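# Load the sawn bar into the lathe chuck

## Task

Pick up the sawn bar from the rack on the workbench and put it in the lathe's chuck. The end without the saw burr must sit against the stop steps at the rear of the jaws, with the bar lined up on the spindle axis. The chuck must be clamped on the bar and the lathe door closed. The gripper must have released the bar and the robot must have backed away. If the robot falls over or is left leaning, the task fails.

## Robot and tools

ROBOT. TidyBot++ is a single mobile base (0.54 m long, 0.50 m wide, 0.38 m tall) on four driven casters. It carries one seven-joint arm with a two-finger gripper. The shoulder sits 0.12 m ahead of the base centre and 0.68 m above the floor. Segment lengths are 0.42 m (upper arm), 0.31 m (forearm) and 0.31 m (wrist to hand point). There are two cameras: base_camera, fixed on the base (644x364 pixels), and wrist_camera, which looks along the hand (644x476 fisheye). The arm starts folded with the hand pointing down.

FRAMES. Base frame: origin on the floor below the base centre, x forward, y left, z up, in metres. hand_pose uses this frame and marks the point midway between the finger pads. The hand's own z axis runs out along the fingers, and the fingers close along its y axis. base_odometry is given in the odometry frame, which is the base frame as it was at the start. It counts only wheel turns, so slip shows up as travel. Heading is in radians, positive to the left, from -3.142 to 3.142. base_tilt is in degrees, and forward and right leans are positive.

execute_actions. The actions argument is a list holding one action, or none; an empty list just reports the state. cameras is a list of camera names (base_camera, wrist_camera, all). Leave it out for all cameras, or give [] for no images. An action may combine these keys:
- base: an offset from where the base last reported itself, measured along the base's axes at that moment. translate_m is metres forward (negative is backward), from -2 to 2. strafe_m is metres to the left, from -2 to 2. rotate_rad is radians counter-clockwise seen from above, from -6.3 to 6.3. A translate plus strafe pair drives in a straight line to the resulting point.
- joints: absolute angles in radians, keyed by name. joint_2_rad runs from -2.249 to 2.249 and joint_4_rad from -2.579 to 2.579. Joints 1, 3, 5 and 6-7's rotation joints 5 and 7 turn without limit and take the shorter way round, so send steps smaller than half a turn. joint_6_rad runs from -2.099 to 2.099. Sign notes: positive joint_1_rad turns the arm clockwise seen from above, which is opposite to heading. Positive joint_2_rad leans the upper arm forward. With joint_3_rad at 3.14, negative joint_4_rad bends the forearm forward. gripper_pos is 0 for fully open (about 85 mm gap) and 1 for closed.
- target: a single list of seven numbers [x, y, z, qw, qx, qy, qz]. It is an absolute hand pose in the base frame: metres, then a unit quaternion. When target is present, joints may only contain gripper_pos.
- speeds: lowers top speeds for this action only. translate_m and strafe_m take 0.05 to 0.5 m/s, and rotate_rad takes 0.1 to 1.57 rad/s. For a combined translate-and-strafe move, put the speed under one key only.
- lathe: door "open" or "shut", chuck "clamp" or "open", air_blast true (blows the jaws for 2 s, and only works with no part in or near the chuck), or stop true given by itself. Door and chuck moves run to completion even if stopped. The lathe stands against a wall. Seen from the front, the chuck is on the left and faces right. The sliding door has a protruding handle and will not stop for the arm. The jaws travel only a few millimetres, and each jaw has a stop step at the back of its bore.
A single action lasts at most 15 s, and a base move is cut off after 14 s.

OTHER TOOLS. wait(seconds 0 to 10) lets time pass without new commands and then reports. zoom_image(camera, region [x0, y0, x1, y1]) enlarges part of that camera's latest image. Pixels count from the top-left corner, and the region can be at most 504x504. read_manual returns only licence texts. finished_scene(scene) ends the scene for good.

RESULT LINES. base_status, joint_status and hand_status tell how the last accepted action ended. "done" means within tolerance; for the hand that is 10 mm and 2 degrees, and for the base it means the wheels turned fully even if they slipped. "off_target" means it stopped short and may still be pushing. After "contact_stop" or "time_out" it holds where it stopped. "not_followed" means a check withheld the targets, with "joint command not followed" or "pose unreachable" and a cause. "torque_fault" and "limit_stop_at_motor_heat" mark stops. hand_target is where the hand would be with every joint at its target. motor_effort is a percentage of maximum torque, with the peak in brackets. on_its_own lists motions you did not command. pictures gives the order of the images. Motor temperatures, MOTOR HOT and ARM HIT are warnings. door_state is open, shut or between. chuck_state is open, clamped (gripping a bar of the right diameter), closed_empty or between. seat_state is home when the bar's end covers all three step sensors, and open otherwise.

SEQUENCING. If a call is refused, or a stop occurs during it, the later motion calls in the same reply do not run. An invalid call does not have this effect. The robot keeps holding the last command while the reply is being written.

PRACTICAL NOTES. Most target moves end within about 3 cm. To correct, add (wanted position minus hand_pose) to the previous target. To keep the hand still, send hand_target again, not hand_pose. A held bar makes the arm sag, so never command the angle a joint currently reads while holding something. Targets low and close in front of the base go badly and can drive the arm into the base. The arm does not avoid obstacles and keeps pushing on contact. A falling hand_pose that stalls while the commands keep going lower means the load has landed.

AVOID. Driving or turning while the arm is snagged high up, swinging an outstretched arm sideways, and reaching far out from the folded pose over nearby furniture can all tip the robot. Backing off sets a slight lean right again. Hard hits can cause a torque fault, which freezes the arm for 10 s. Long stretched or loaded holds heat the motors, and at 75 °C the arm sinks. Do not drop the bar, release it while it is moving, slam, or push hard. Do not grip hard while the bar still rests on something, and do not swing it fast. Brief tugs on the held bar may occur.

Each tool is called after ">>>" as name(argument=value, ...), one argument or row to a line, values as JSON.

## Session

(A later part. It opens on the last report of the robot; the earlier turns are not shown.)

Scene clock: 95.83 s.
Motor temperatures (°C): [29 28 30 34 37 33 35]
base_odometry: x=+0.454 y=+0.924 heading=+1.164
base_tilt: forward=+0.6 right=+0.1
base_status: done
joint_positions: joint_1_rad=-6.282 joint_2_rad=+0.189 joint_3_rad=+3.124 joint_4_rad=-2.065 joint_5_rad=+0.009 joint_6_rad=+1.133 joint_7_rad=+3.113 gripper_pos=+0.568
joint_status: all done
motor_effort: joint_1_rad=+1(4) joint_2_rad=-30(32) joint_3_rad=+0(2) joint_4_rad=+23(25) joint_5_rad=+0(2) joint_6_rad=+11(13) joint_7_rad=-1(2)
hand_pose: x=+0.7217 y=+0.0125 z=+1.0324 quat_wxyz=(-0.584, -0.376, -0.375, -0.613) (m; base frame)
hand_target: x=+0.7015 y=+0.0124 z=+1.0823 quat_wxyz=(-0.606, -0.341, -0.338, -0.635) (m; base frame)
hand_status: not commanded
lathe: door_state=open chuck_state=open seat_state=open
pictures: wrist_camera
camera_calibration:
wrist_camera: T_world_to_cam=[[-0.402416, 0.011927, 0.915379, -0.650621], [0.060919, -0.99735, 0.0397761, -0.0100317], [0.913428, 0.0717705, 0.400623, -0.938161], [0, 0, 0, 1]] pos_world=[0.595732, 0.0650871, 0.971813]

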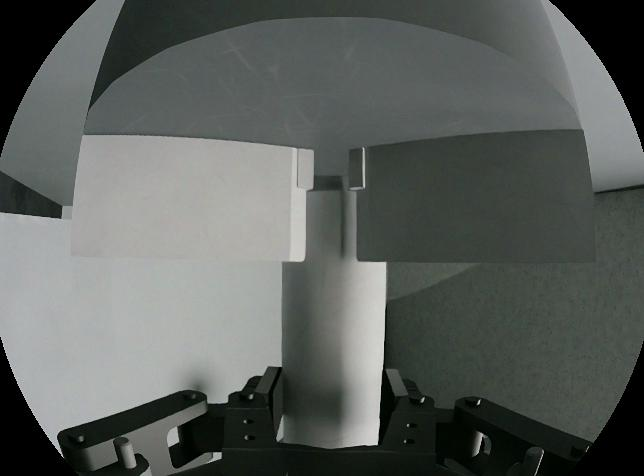

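>>> execute_actions(
  actions=[
    {"joints":{"joint_7_rad":3.095}},
  ],
  cameras=[],
)

Scene clock: 96.63 s.
Motor temperatures (°C): [29 28 30 34 37 33 35]
base_odometry: x=+0.454 y=+0.924 heading=+1.164
base_tilt: forward=+0.5 right=+0.1
base_status: not commanded
joint_positions: joint_1_rad=-6.282 joint_2_rad=+0.189 joint_3_rad=+3.124 joint_4_rad=-2.065 joint_5_rad=+0.009 joint_6_rad=+1.133 joint_7_rad=+3.108 gripper_pos=+0.568
joint_status: all done
motor_effort: joint_1_rad=+2(2) joint_2_rad=-31(33) joint_3_rad=+0(1) joint_4_rad=+24(26) joint_5_rad=+0(1) joint_6_rad=+12(14) joint_7_rad=-1(2)
hand_pose: x=+0.7218 y=+0.0125 z=+1.0322 quat_wxyz=(-0.583, -0.377, -0.375, -0.615) (m; base frame)
hand_target: x=+0.7015 y=+0.0124 z=+1.0823 quat_wxyz=(-0.598, -0.345, -0.334, -0.641) (m; base frame)
hand_status: not commanded
lathe: door_state=open chuck_state=open seat_state=open
pictures: none
No camera images: "cameras" was empty.

>>> execute_actions(
  actions=[
    {"joints":{"joint_7_rad":3.083},"base":{"rotate_rad":0.006,"strafe_m":0.001},"speeds":{"rotate_rad":0.1,"strafe_m":0.05}},
  ],
  cameras=["wrist_camera"],
)

>>> zoom_image(
  camera="wrist_camera",
  region=[270, 180, 400, 280],
)

Scene clock: 97.30 s.
Motor temperatures (°C): [29 28 30 34 37 33 35]
base_odometry: x=+0.453 y=+0.924 heading=+1.169
base_tilt: forward=+0.7 right=+0.2
base_status: done
joint_positions: joint_1_rad=-6.278 joint_2_rad=+0.189 joint_3_rad=+3.127 joint_4_rad=-2.065 joint_5_rad=+0.009 joint_6_rad=+1.133 joint_7_rad=+3.107 gripper_pos=+0.568
joint_status: all done
motor_effort: joint_1_rad=+1(5) joint_2_rad=-31(31) joint_3_rad=-1(6) joint_4_rad=+25(25) joint_5_rad=+0(4) joint_6_rad=+12(13) joint_7_rad=-1(1)
hand_pose: x=+0.7219 y=+0.0083 z=+1.0322 quat_wxyz=(-0.585, -0.379, -0.373, -0.613) (m; base frame)
hand_target: x=+0.7015 y=+0.0124 z=+1.0823 quat_wxyz=(-0.594, -0.347, -0.332, -0.645) (m; base frame)
hand_status: not commanded
lathe: door_state=open chuck_state=open seat_state=open
pictures: wrist_camera
camera_calibration:
wrist_camera: T_world_to_cam=[[-0.401909, 0.0089993, 0.915635, -0.650891], [0.0561673, -0.997826, 0.0344612, -0.00531972], [0.913955, 0.0652791, 0.40053, -0.938165], [0, 0, 0, 1]] pos_world=[0.59614, 0.0617919, 0.971926]

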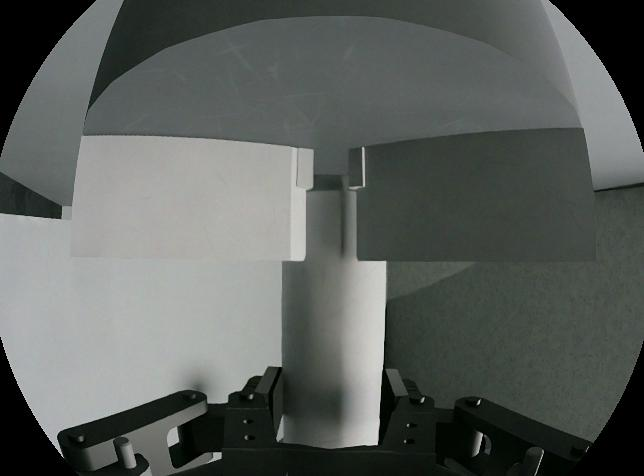

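Scaled by 3.877.

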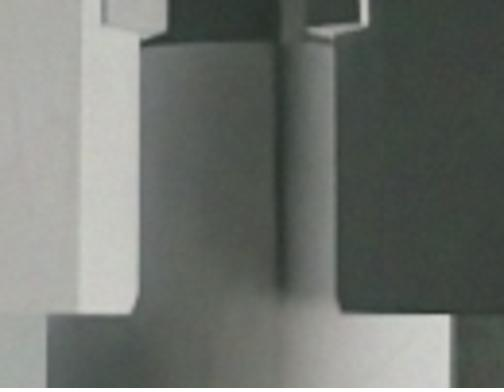

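>>> execute_actions(
  actions=[
    {"base":{"strafe_m":0.004},"speeds":{"strafe_m":0.05}},
  ],
  cameras=["wrist_camera"],
)

>>> zoom_image(
  camera="wrist_camera",
  region=[295, 170, 370, 210],
)

Scene clock: 98.17 s.
Motor temperatures (°C): [29 28 30 34 37 33 35]
base_odometry: x=+0.450 y=+0.926 heading=+1.169
base_tilt: forward=+0.6 right=+0.1
base_status: done
joint_positions: joint_1_rad=-6.274 joint_2_rad=+0.189 joint_3_rad=+3.130 joint_4_rad=-2.065 joint_5_rad=+0.008 joint_6_rad=+1.133 joint_7_rad=+3.107 gripper_pos=+0.568
joint_status: not commanded
motor_effort: joint_1_rad=-1(7) joint_2_rad=-29(31) joint_3_rad=-2(6) joint_4_rad=+24(25) joint_5_rad=+1(5) joint_6_rad=+11(12) joint_7_rad=-1(2)
hand_pose: x=+0.7219 y=+0.0043 z=+1.0323 quat_wxyz=(-0.587, -0.380, -0.372, -0.611) (m; base frame)
hand_target: x=+0.7015 y=+0.0124 z=+1.0823 quat_wxyz=(-0.594, -0.347, -0.332, -0.645) (m; base frame)
hand_status: not commanded
lathe: door_state=open chuck_state=open seat_state=open
pictures: wrist_camera
camera_calibration:
wrist_camera: T_world_to_cam=[[-0.402274, 0.0120035, 0.915441, -0.650522], [0.0491599, -0.998188, 0.034691, -0.00448725], [0.914199, 0.0589582, 0.400955, -0.938569], [0, 0, 0, 1]] pos_world=[0.596571, 0.0586658, 0.971993]

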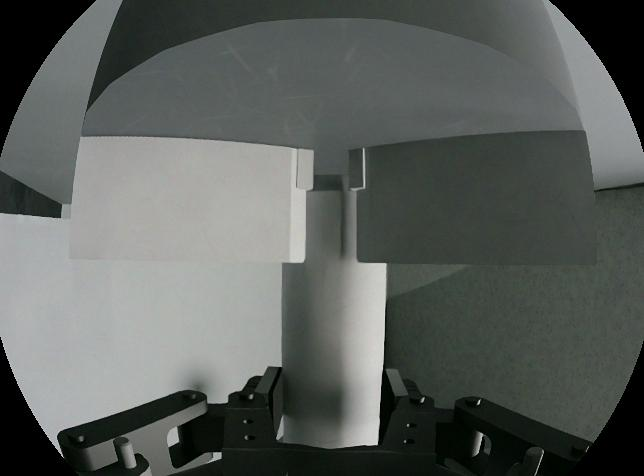

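Scaled by 6.720.

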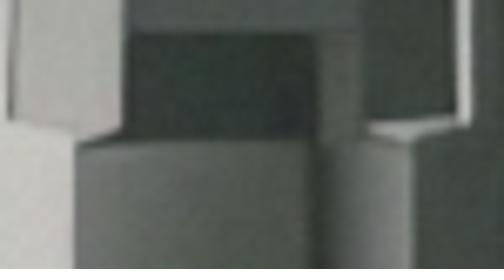

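>>> execute_actions(
  actions=[
    {"lathe":{"chuck":"clamp"}},
  ],
  cameras=[],
)

>>> wait(
  seconds=1,
  cameras=["wrist_camera"],
)

>>> zoom_image(
  camera="wrist_camera",
  region=[295, 170, 370, 210],
)

Scene clock: 98.70 s.
Motor temperatures (°C): [29 28 30 34 37 33 35]
base_odometry: x=+0.450 y=+0.926 heading=+1.169
base_tilt: forward=+0.5 right=+0.1
base_status: not commanded
joint_positions: joint_1_rad=-6.274 joint_2_rad=+0.189 joint_3_rad=+3.130 joint_4_rad=-2.065 joint_5_rad=+0.008 joint_6_rad=+1.133 joint_7_rad=+3.107 gripper_pos=+0.568
joint_status: not commanded
motor_effort: joint_1_rad=-1(1) joint_2_rad=-30(30) joint_3_rad=-1(2) joint_4_rad=+25(26) joint_5_rad=+1(1) joint_6_rad=+12(12) joint_7_rad=+0(2)
hand_pose: x=+0.7219 y=+0.0042 z=+1.0322 quat_wxyz=(-0.587, -0.380, -0.372, -0.611) (m; base frame)
hand_target: x=+0.7015 y=+0.0124 z=+1.0823 quat_wxyz=(-0.594, -0.347, -0.332, -0.645) (m; base frame)
hand_status: not commanded
lathe: door_state=open chuck_state=between seat_state=open
pictures: none
No camera images: "cameras" was empty.

Scene clock: 99.70 s.
Motor temperatures (°C): [29 28 30 34 37 33 35]
base_odometry: x=+0.450 y=+0.926 heading=+1.169
base_tilt: forward=+0.6 right=+0.1
base_status: not commanded
joint_positions: joint_1_rad=-6.274 joint_2_rad=+0.189 joint_3_rad=+3.130 joint_4_rad=-2.065 joint_5_rad=+0.008 joint_6_rad=+1.134 joint_7_rad=+3.107 gripper_pos=+0.568
joint_status: not commanded
motor_effort: joint_1_rad=-1(1) joint_2_rad=-30(30) joint_3_rad=-1(2) joint_4_rad=+23(26) joint_5_rad=+0(1) joint_6_rad=+12(12) joint_7_rad=-1(2)
hand_pose: x=+0.7219 y=+0.0042 z=+1.0325 quat_wxyz=(-0.587, -0.380, -0.372, -0.611) (m; base frame)
hand_target: x=+0.7015 y=+0.0124 z=+1.0823 quat_wxyz=(-0.594, -0.347, -0.332, -0.645) (m; base frame)
hand_status: not commanded
wait: 1.00 s; at rest by 0.57 s
lathe: door_state=open chuck_state=clamped seat_state=open
pictures: wrist_camera
camera_calibration:
wrist_camera: T_world_to_cam=[[-0.402627, 0.0120746, 0.915284, -0.650233], [0.0490014, -0.998195, 0.0347237, -0.00449543], [0.914051, 0.0588309, 0.401309, -0.938907], [0, 0, 0, 1]] pos_world=[0.596628, 0.0586007, 0.972096]

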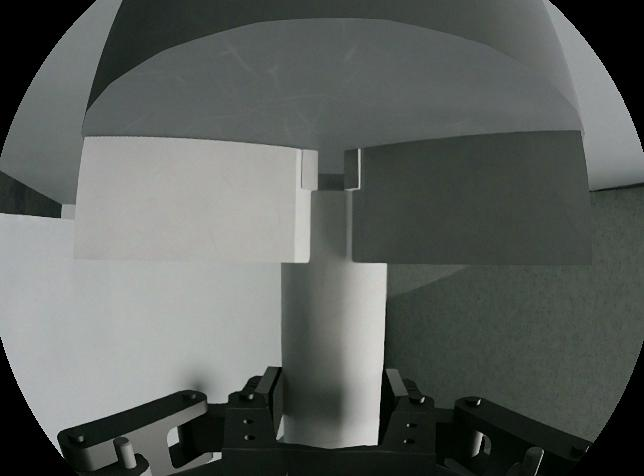

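Scaled by 6.720.

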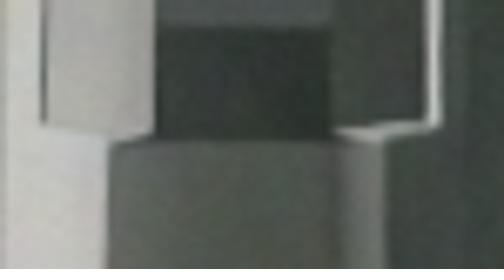

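>>> execute_actions(
  actions=[
    {"lathe":{"chuck":"open"}},
  ],
  cameras=[],
)

>>> wait(
  seconds=0.8,
  cameras=[],
)

>>> execute_actions(
  actions=[
    {"joints":{"joint_1_rad":-0.02}},
  ],
  cameras=["wrist_camera"],
)

>>> zoom_image(
  camera="wrist_camera",
  region=[295, 170, 370, 210],
)

Scene clock: 101.60 s.
Motor temperatures (°C): [29 29 30 34 37 33 35]
base_odometry: x=+0.450 y=+0.926 heading=+1.169
base_tilt: forward=+0.4 right=+0.1
base_status: not commanded
joint_positions: joint_1_rad=-6.274 joint_2_rad=+0.189 joint_3_rad=+3.130 joint_4_rad=-2.065 joint_5_rad=+0.008 joint_6_rad=+1.134 joint_7_rad=+3.107 gripper_pos=+0.568
joint_status: not commanded
motor_effort: joint_1_rad=+0(1) joint_2_rad=-28(31) joint_3_rad=-1(1) joint_4_rad=+24(27) joint_5_rad=+1(1) joint_6_rad=+11(12) joint_7_rad=-2(2)
hand_pose: x=+0.7219 y=+0.0042 z=+1.0321 quat_wxyz=(-0.587, -0.380, -0.372, -0.611) (m; base frame)
hand_target: x=+0.7015 y=+0.0124 z=+1.0823 quat_wxyz=(-0.594, -0.347, -0.332, -0.645) (m; base frame)
hand_status: not commanded
lathe: door_state=open chuck_state=between seat_state=open
pictures: none
No camera images: "cameras" was empty.

Scene clock: 102.40 s.
Motor temperatures (°C): [29 29 30 34 37 33 35]
base_odometry: x=+0.450 y=+0.926 heading=+1.169
base_tilt: forward=+0.5 right=+0.2
base_status: not commanded
joint_positions: joint_1_rad=-6.274 joint_2_rad=+0.189 joint_3_rad=+3.130 joint_4_rad=-2.065 joint_5_rad=+0.008 joint_6_rad=+1.134 joint_7_rad=+3.107 gripper_pos=+0.568
joint_status: not commanded
motor_effort: joint_1_rad=-3(1) joint_2_rad=-29(31) joint_3_rad=-3(1) joint_4_rad=+23(27) joint_5_rad=+3(1) joint_6_rad=+11(12) joint_7_rad=-1(2)
hand_pose: x=+0.7219 y=+0.0042 z=+1.0321 quat_wxyz=(-0.587, -0.380, -0.372, -0.611) (m; base frame)
hand_target: x=+0.7015 y=+0.0124 z=+1.0823 quat_wxyz=(-0.594, -0.347, -0.332, -0.645) (m; base frame)
hand_status: not commanded
wait: 0.80 s; at rest by 0.27 s
lathe: door_state=open chuck_state=open seat_state=open
pictures: none
No camera images: "cameras" was empty.

Scene clock: 102.97 s.
Motor temperatures (°C): [29 29 30 34 37 33 35]
base_odometry: x=+0.450 y=+0.926 heading=+1.169
base_tilt: forward=+0.6 right=+0.1
base_status: not commanded
joint_positions: joint_1_rad=-6.275 joint_2_rad=+0.189 joint_3_rad=+3.130 joint_4_rad=-2.065 joint_5_rad=+0.008 joint_6_rad=+1.134 joint_7_rad=+3.107 gripper_pos=+0.568
joint_status: all done
motor_effort: joint_1_rad=-3(5) joint_2_rad=-28(29) joint_3_rad=-3(5) joint_4_rad=+23(24) joint_5_rad=+2(4) joint_6_rad=+11(11) joint_7_rad=+0(2)
hand_pose: x=+0.7219 y=+0.0045 z=+1.0321 quat_wxyz=(-0.587, -0.380, -0.372, -0.611) (m; base frame)
hand_target: x=+0.7011 y=+0.0241 z=+1.0823 quat_wxyz=(-0.588, -0.344, -0.336, -0.651) (m; base frame)
hand_status: not commanded
lathe: door_state=open chuck_state=open seat_state=open
pictures: wrist_camera
camera_calibration:
wrist_camera: T_world_to_cam=[[-0.402046, 0.0119935, 0.915541, -0.650599], [0.0494767, -0.998169, 0.0348029, -0.00459262], [0.914282, 0.0592903, 0.400716, -0.938264], [0, 0, 0, 1]] pos_world=[0.596494, 0.0588487, 0.971788]

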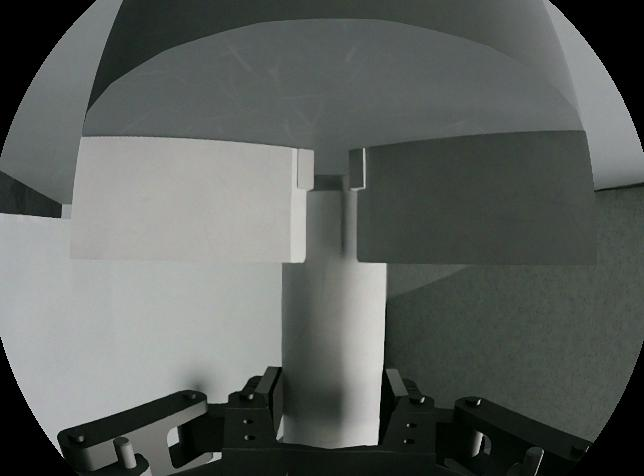

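Scaled by 6.720.

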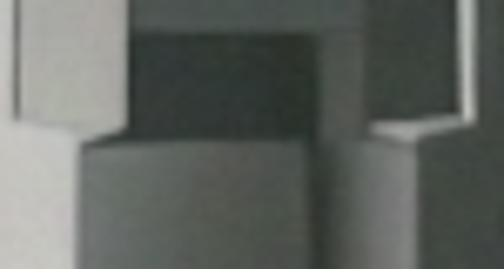

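>>> execute_actions(
  actions=[
    {"base":{"strafe_m":-0.010,"rotate_rad":0.014},"speeds":{"strafe_m":0.05,"rotate_rad":0.1}},
  ],
  cameras=["wrist_camera"],
)

>>> zoom_image(
  camera="wrist_camera",
  region=[295, 170, 370, 210],
)

Scene clock: 104.27 s.
Motor temperatures (°C): [29 29 30 34 37 33 35]
base_odometry: x=+0.459 y=+0.922 heading=+1.183
base_tilt: forward=+0.6 right=+0.2
base_status: done
joint_positions: joint_1_rad=-6.281 joint_2_rad=+0.189 joint_3_rad=+3.137 joint_4_rad=-2.065 joint_5_rad=+0.008 joint_6_rad=+1.134 joint_7_rad=+3.107 gripper_pos=+0.568
joint_status: not commanded
motor_effort: joint_1_rad=-2(8) joint_2_rad=-30(31) joint_3_rad=-3(8) joint_4_rad=+23(24) joint_5_rad=+2(7) joint_6_rad=+12(13) joint_7_rad=-1(2)
hand_pose: x=+0.7221 y=+0.0047 z=+1.0320 quat_wxyz=(-0.587, -0.380, -0.372, -0.611) (m; base frame)
hand_target: x=+0.7011 y=+0.0241 z=+1.0823 quat_wxyz=(-0.588, -0.344, -0.336, -0.651) (m; base frame)
hand_status: not commanded
lathe: door_state=open chuck_state=open seat_state=open
pictures: wrist_camera
camera_calibration:
wrist_camera: T_world_to_cam=[[-0.401898, 0.0128708, 0.915594, -0.65058], [0.0489828, -0.998167, 0.0355324, -0.0048345], [0.914373, 0.0591287, 0.400531, -0.93827], [0, 0, 0, 1]] pos_world=[0.596699, 0.0590265, 0.971645]

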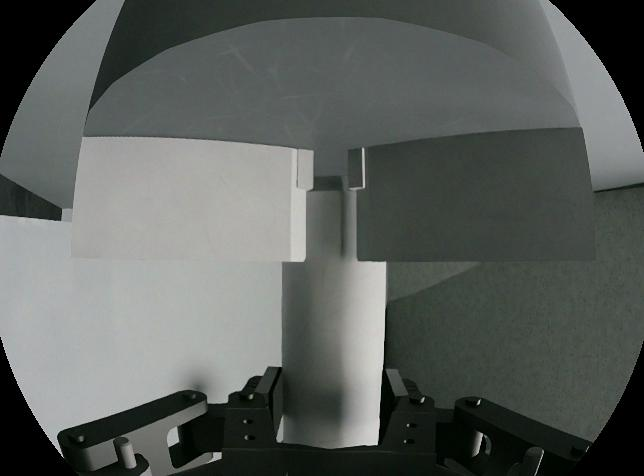

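Scaled by 6.720.

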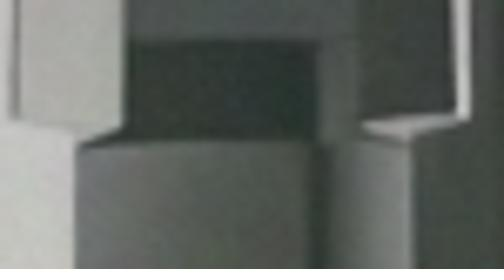

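>>> execute_actions(
  actions=[
    {"base":{"strafe_m":0.003},"speeds":{"strafe_m":0.05}},
  ],
  cameras=[],
)

>>> execute_actions(
  actions=[
    {"lathe":{"chuck":"clamp"}},
  ],
  cameras=[],
)

>>> wait(
  seconds=1,
  cameras=["wrist_camera"],
)

>>> zoom_image(
  camera="wrist_camera",
  region=[295, 170, 370, 210],
)

Scene clock: 104.90 s.
Motor temperatures (°C): [29 29 30 34 37 33 35]
base_odometry: x=+0.456 y=+0.923 heading=+1.183
base_tilt: forward=+0.5 right=+0.2
base_status: done
joint_positions: joint_1_rad=-6.280 joint_2_rad=+0.189 joint_3_rad=+3.140 joint_4_rad=-2.065 joint_5_rad=+0.008 joint_6_rad=+1.134 joint_7_rad=+3.107 gripper_pos=+0.568
joint_status: not commanded
motor_effort: joint_1_rad=-4(8) joint_2_rad=-29(30) joint_3_rad=-4(8) joint_4_rad=+23(23) joint_5_rad=+4(7) joint_6_rad=+11(12) joint_7_rad=-2(2)
hand_pose: x=+0.7221 y=+0.0025 z=+1.0321 quat_wxyz=(-0.588, -0.380, -0.371, -0.609) (m; base frame)
hand_target: x=+0.7011 y=+0.0241 z=+1.0823 quat_wxyz=(-0.588, -0.344, -0.336, -0.651) (m; base frame)
hand_status: not commanded
lathe: door_state=open chuck_state=open seat_state=open
pictures: none
No camera images: "cameras" was empty.

Scene clock: 105.20 s.
Motor temperatures (°C): [29 29 30 34 37 33 35]
base_odometry: x=+0.456 y=+0.923 heading=+1.183
base_tilt: forward=+0.5 right=+0.1
base_status: not commanded
joint_positions: joint_1_rad=-6.280 joint_2_rad=+0.189 joint_3_rad=+3.140 joint_4_rad=-2.065 joint_5_rad=+0.008 joint_6_rad=+1.134 joint_7_rad=+3.107 gripper_pos=+0.568
joint_status: not commanded
motor_effort: joint_1_rad=-3(4) joint_2_rad=-30(30) joint_3_rad=-3(4) joint_4_rad=+25(25) joint_5_rad=+3(4) joint_6_rad=+12(12) joint_7_rad=-1(2)
hand_pose: x=+0.7221 y=+0.0027 z=+1.0321 quat_wxyz=(-0.588, -0.380, -0.371, -0.610) (m; base frame)
hand_target: x=+0.7011 y=+0.0241 z=+1.0823 quat_wxyz=(-0.588, -0.344, -0.336, -0.651) (m; base frame)
hand_status: not commanded
lathe: door_state=open chuck_state=between seat_state=open
pictures: none
No camera images: "cameras" was empty.

Scene clock: 106.20 s.
Motor temperatures (°C): [29 29 30 34 37 33 35]
base_odometry: x=+0.456 y=+0.923 heading=+1.183
base_tilt: forward=+0.5 right=+0.2
base_status: not commanded
joint_positions: joint_1_rad=-6.280 joint_2_rad=+0.189 joint_3_rad=+3.140 joint_4_rad=-2.065 joint_5_rad=+0.008 joint_6_rad=+1.134 joint_7_rad=+3.107 gripper_pos=+0.568
joint_status: not commanded
motor_effort: joint_1_rad=-1(4) joint_2_rad=-29(30) joint_3_rad=-3(4) joint_4_rad=+24(25) joint_5_rad=+1(4) joint_6_rad=+11(12) joint_7_rad=-2(2)
hand_pose: x=+0.7221 y=+0.0027 z=+1.0324 quat_wxyz=(-0.588, -0.380, -0.371, -0.610) (m; base frame)
hand_target: x=+0.7011 y=+0.0241 z=+1.0823 quat_wxyz=(-0.588, -0.344, -0.336, -0.651) (m; base frame)
hand_status: not commanded
wait: 1.00 s; at rest by 0.27 s
lathe: door_state=open chuck_state=clamped seat_state=home
pictures: wrist_camera
camera_calibration:
wrist_camera: T_world_to_cam=[[-0.402744, 0.0147547, 0.915194, -0.649909], [0.045347, -0.998321, 0.0360505, -0.00472229], [0.914189, 0.0560204, 0.401399, -0.939126], [0, 0, 0, 1]] pos_world=[0.597005, 0.0574851, 0.971926]

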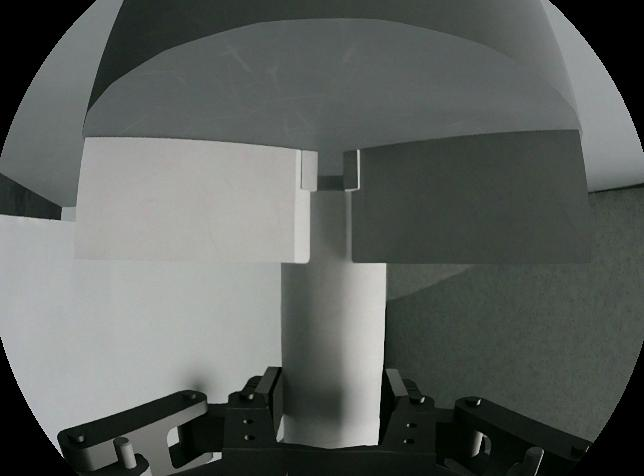

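Scaled by 6.720.

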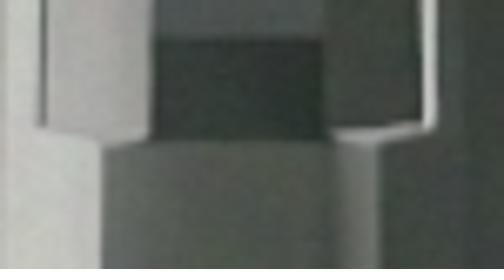

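>>> execute_actions(
  actions=[
    {"joints":{"joint_1_rad":0.003,"joint_3_rad":3.137}},
  ],
  cameras=[],
)

>>> execute_actions(
  actions=[
    {"joints":{"gripper_pos":0}},
  ],
  cameras=["wrist_camera"],
)

Scene clock: 107.47 s.
Motor temperatures (°C): [29 29 30 35 37 33 35]
base_odometry: x=+0.456 y=+0.923 heading=+1.183
base_tilt: forward=+0.5 right=+0.1
base_status: not commanded
joint_positions: joint_1_rad=-6.280 joint_2_rad=+0.189 joint_3_rad=+3.140 joint_4_rad=-2.065 joint_5_rad=+0.008 joint_6_rad=+1.134 joint_7_rad=+3.107 gripper_pos=+0.568
joint_status: all done
motor_effort: joint_1_rad=+0(2) joint_2_rad=-29(30) joint_3_rad=-1(3) joint_4_rad=+24(24) joint_5_rad=-1(2) joint_6_rad=+11(11) joint_7_rad=-3(4)
hand_pose: x=+0.7221 y=+0.0023 z=+1.0324 quat_wxyz=(-0.589, -0.380, -0.371, -0.609) (m; base frame)
hand_target: x=+0.7018 y=+0.0020 z=+1.0822 quat_wxyz=(-0.601, -0.349, -0.330, -0.639) (m; base frame)
hand_status: not commanded
lathe: door_state=open chuck_state=clamped seat_state=home
pictures: none
No camera images: "cameras" was empty.

Scene clock: 108.57 s.
Motor temperatures (°C): [29 29 30 35 37 33 35]
base_odometry: x=+0.456 y=+0.923 heading=+1.183
base_tilt: forward=+0.5 right=+0.1
base_status: not commanded
joint_positions: joint_1_rad=-6.280 joint_2_rad=+0.184 joint_3_rad=+3.140 joint_4_rad=-2.038 joint_5_rad=+0.008 joint_6_rad=+1.150 joint_7_rad=+3.106 gripper_pos=+0.000
joint_status: all done
motor_effort: joint_1_rad=+1(2) joint_2_rad=-25(35) joint_3_rad=+0(1) joint_4_rad=+18(24) joint_5_rad=+1(2) joint_6_rad=+7(13) joint_7_rad=-1(4)
hand_pose: x=+0.7195 y=+0.0023 z=+1.0534 quat_wxyz=(-0.597, -0.365, -0.357, -0.618) (m; base frame)
hand_target: x=+0.7018 y=+0.0020 z=+1.0822 quat_wxyz=(-0.601, -0.349, -0.330, -0.639) (m; base frame)
hand_status: not commanded
lathe: door_state=open chuck_state=clamped seat_state=home
pictures: wrist_camera
camera_calibration:
wrist_camera: T_world_to_cam=[[-0.445336, 0.0149955, 0.895238, -0.618525], [0.0429797, -0.998349, 0.0381029, -0.00623148], [0.894331, 0.0554457, 0.443957, -0.975649], [0, 0, 0, 1]] pos_world=[0.597369, 0.0571494, 0.98711]

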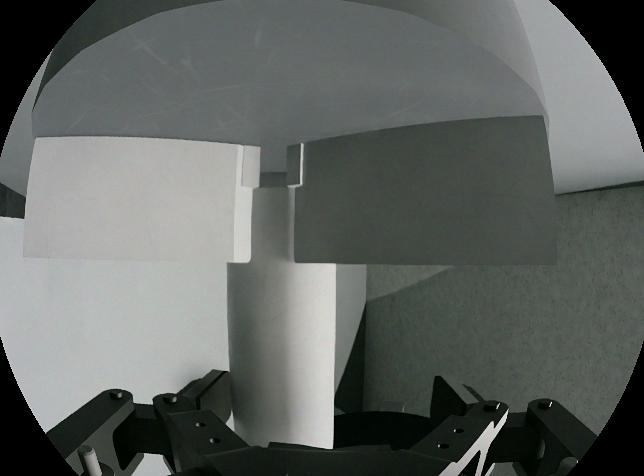

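>>> execute_actions(
  actions=[
    {"joints":{"joint_4_rad":-2.06},"base":{"translate_m":-0.03},"speeds":{"translate_m":0.1}},
  ],
  cameras=["wrist_camera"],
)

>>> execute_actions(
  actions=[
    {"joints":{"joint_4_rad":-2.085},"base":{"translate_m":-0.04},"speeds":{"translate_m":0.1}},
  ],
  cameras=["wrist_camera"],
)

Scene clock: 109.60 s.
Motor temperatures (°C): [29 29 30 35 37 33 35]
base_odometry: x=+0.445 y=+0.895 heading=+1.183
base_tilt: forward=+0.5 right=+0.2
base_status: done
joint_positions: joint_1_rad=-6.280 joint_2_rad=+0.176 joint_3_rad=+3.140 joint_4_rad=-2.052 joint_5_rad=+0.008 joint_6_rad=+1.151 joint_7_rad=+3.106 gripper_pos=+0.000
joint_status: all done
motor_effort: joint_1_rad=+1(2) joint_2_rad=-24(29) joint_3_rad=+0(1) joint_4_rad=+18(19) joint_5_rad=+1(2) joint_6_rad=+7(10) joint_7_rad=+0(2)
hand_pose: x=+0.7158 y=+0.0023 z=+1.0510 quat_wxyz=(-0.596, -0.367, -0.359, -0.617) (m; base frame)
hand_target: x=+0.7013 y=+0.0020 z=+1.0703 quat_wxyz=(-0.597, -0.357, -0.336, -0.635) (m; base frame)
hand_status: not commanded
lathe: door_state=open chuck_state=clamped seat_state=home
pictures: wrist_camera
camera_calibration:
wrist_camera: T_world_to_cam=[[-0.440423, 0.014995, 0.897665, -0.62411], [0.043195, -0.998349, 0.0378697, -0.00587804], [0.896751, 0.0554533, 0.439048, -0.967895], [0, 0, 0, 1]] pos_world=[0.593342, 0.0571632, 0.985417]

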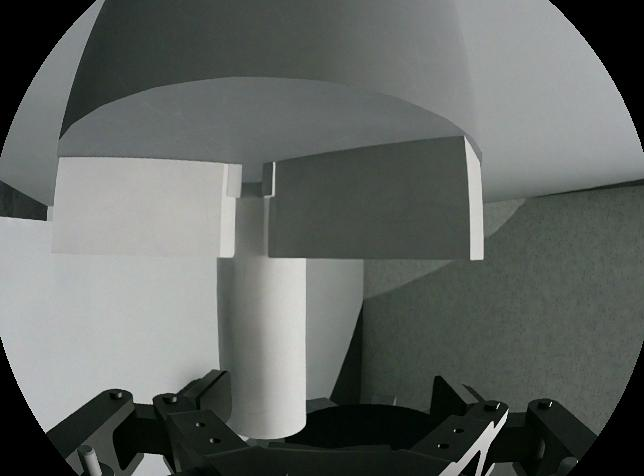

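Scene clock: 110.57 s.
Motor temperatures (°C): [29 29 30 34 37 33 35]
base_odometry: x=+0.429 y=+0.858 heading=+1.183
base_tilt: forward=+0.5 right=+0.1
base_status: done
joint_positions: joint_1_rad=-6.280 joint_2_rad=+0.175 joint_3_rad=+3.140 joint_4_rad=-2.074 joint_5_rad=+0.008 joint_6_rad=+1.151 joint_7_rad=+3.106 gripper_pos=+0.000
joint_status: all done
motor_effort: joint_1_rad=+1(2) joint_2_rad=-24(27) joint_3_rad=+0(1) joint_4_rad=+19(19) joint_5_rad=+1(2) joint_6_rad=+7(8) joint_7_rad=+0(2)
hand_pose: x=+0.7142 y=+0.0023 z=+1.0406 quat_wxyz=(-0.593, -0.373, -0.365, -0.614) (m; base frame)
hand_target: x=+0.7005 y=+0.0020 z=+1.0574 quat_wxyz=(-0.593, -0.365, -0.344, -0.630) (m; base frame)
hand_status: not commanded
lathe: door_state=open chuck_state=clamped seat_state=home
pictures: wrist_camera
camera_calibration:
wrist_camera: T_world_to_cam=[[-0.422346, 0.0149613, 0.906311, -0.637383], [0.0439522, -0.99835, 0.0369626, -0.00500636], [0.905368, 0.0554454, 0.420992, -0.949294], [0, 0, 0, 1]] pos_world=[0.590484, 0.0571719, 0.977497]

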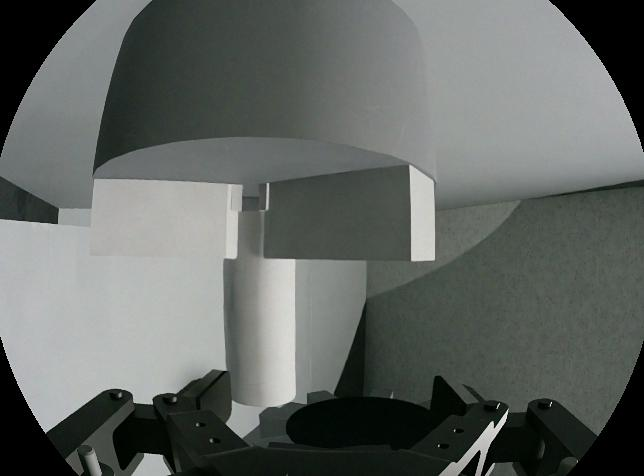

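>>> execute_actions(
  actions=[
    {"base":{"translate_m":-0.5}},
  ],
  cameras=["wrist_camera"],
)

>>> execute_actions(
  actions=[
    {"lathe":{"door":"shut"}},
  ],
  cameras=[],
)

>>> wait(
  seconds=5,
  cameras=["wrist_camera"],
)

Scene clock: 113.07 s.
Motor temperatures (°C): [29 29 30 34 37 33 35]
base_odometry: x=+0.240 y=+0.395 heading=+1.182
base_tilt: forward=+0.5 right=+0.1
base_status: done
joint_positions: joint_1_rad=-6.280 joint_2_rad=+0.170 joint_3_rad=+3.140 joint_4_rad=-2.075 joint_5_rad=+0.008 joint_6_rad=+1.151 joint_7_rad=+3.106 gripper_pos=+0.000
joint_status: not commanded
motor_effort: joint_1_rad=+1(2) joint_2_rad=-24(27) joint_3_rad=+0(1) joint_4_rad=+18(19) joint_5_rad=+0(2) joint_6_rad=+7(8) joint_7_rad=+0(1)
hand_pose: x=+0.7122 y=+0.0023 z=+1.0433 quat_wxyz=(-0.593, -0.372, -0.363, -0.614) (m; base frame)
hand_target: x=+0.7005 y=+0.0020 z=+1.0574 quat_wxyz=(-0.593, -0.365, -0.344, -0.630) (m; base frame)
hand_status: not commanded
lathe: door_state=open chuck_state=clamped seat_state=home
pictures: wrist_camera
camera_calibration:
wrist_camera: T_world_to_cam=[[-0.426262, 0.0149764, 0.904476, -0.635917], [0.0437929, -0.998349, 0.0371695, -0.00510829], [0.903539, 0.0554536, 0.424902, -0.951325], [0, 0, 0, 1]] pos_world=[0.588716, 0.0571783, 0.979582]

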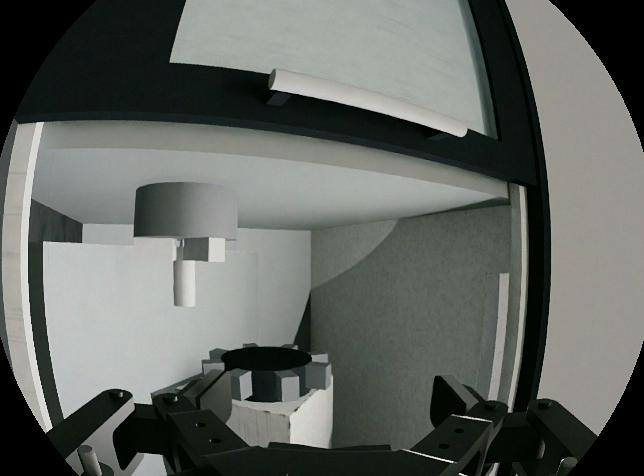

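Scene clock: 113.37 s.
Motor temperatures (°C): [29 29 30 34 37 33 35]
base_odometry: x=+0.240 y=+0.395 heading=+1.182
base_tilt: forward=+0.5 right=+0.1
base_status: not commanded
joint_positions: joint_1_rad=-6.280 joint_2_rad=+0.170 joint_3_rad=+3.140 joint_4_rad=-2.075 joint_5_rad=+0.008 joint_6_rad=+1.151 joint_7_rad=+3.106 gripper_pos=+0.000
joint_status: not commanded
motor_effort: joint_1_rad=+1(1) joint_2_rad=-24(24) joint_3_rad=+0(0) joint_4_rad=+17(18) joint_5_rad=+1(1) joint_6_rad=+7(7) joint_7_rad=-1(1)
hand_pose: x=+0.7122 y=+0.0023 z=+1.0433 quat_wxyz=(-0.593, -0.372, -0.363, -0.614) (m; base frame)
hand_target: x=+0.7005 y=+0.0020 z=+1.0574 quat_wxyz=(-0.593, -0.365, -0.344, -0.630) (m; base frame)
hand_status: not commanded
lathe: door_state=between chuck_state=clamped seat_state=home
pictures: none
No camera images: "cameras" was empty.

Scene clock: 118.37 s.
Motor temperatures (°C): [29 29 30 34 37 33 35]
base_odometry: x=+0.240 y=+0.395 heading=+1.182
base_tilt: forward=+0.6 right=+0.1
base_status: not commanded
joint_positions: joint_1_rad=-6.280 joint_2_rad=+0.170 joint_3_rad=+3.140 joint_4_rad=-2.075 joint_5_rad=+0.008 joint_6_rad=+1.151 joint_7_rad=+3.106 gripper_pos=+0.000
joint_status: not commanded
motor_effort: joint_1_rad=+1(1) joint_2_rad=-24(24) joint_3_rad=+0(0) joint_4_rad=+17(18) joint_5_rad=+1(1) joint_6_rad=+7(7) joint_7_rad=+0(1)
hand_pose: x=+0.7122 y=+0.0023 z=+1.0433 quat_wxyz=(-0.593, -0.372, -0.363, -0.614) (m; base frame)
hand_target: x=+0.7005 y=+0.0020 z=+1.0574 quat_wxyz=(-0.593, -0.365, -0.344, -0.630) (m; base frame)
hand_status: not commanded
wait: 5.00 s; at rest by 0.27 s
lathe: door_state=shut chuck_state=clamped seat_state=home
pictures: wrist_camera
camera_calibration:
wrist_camera: T_world_to_cam=[[-0.426262, 0.0149764, 0.904476, -0.635917], [0.0437929, -0.998349, 0.0371695, -0.00510829], [0.903539, 0.0554536, 0.424902, -0.951325], [0, 0, 0, 1]] pos_world=[0.588716, 0.0571783, 0.979582]

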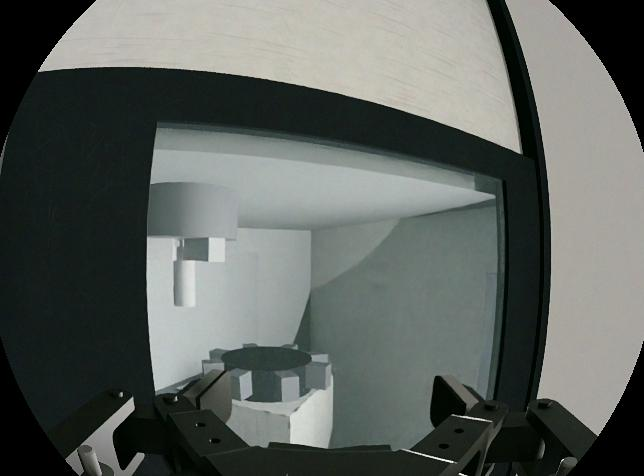

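>>> finished_scene(
  scene=2,
)

The scene is finished: the task was done.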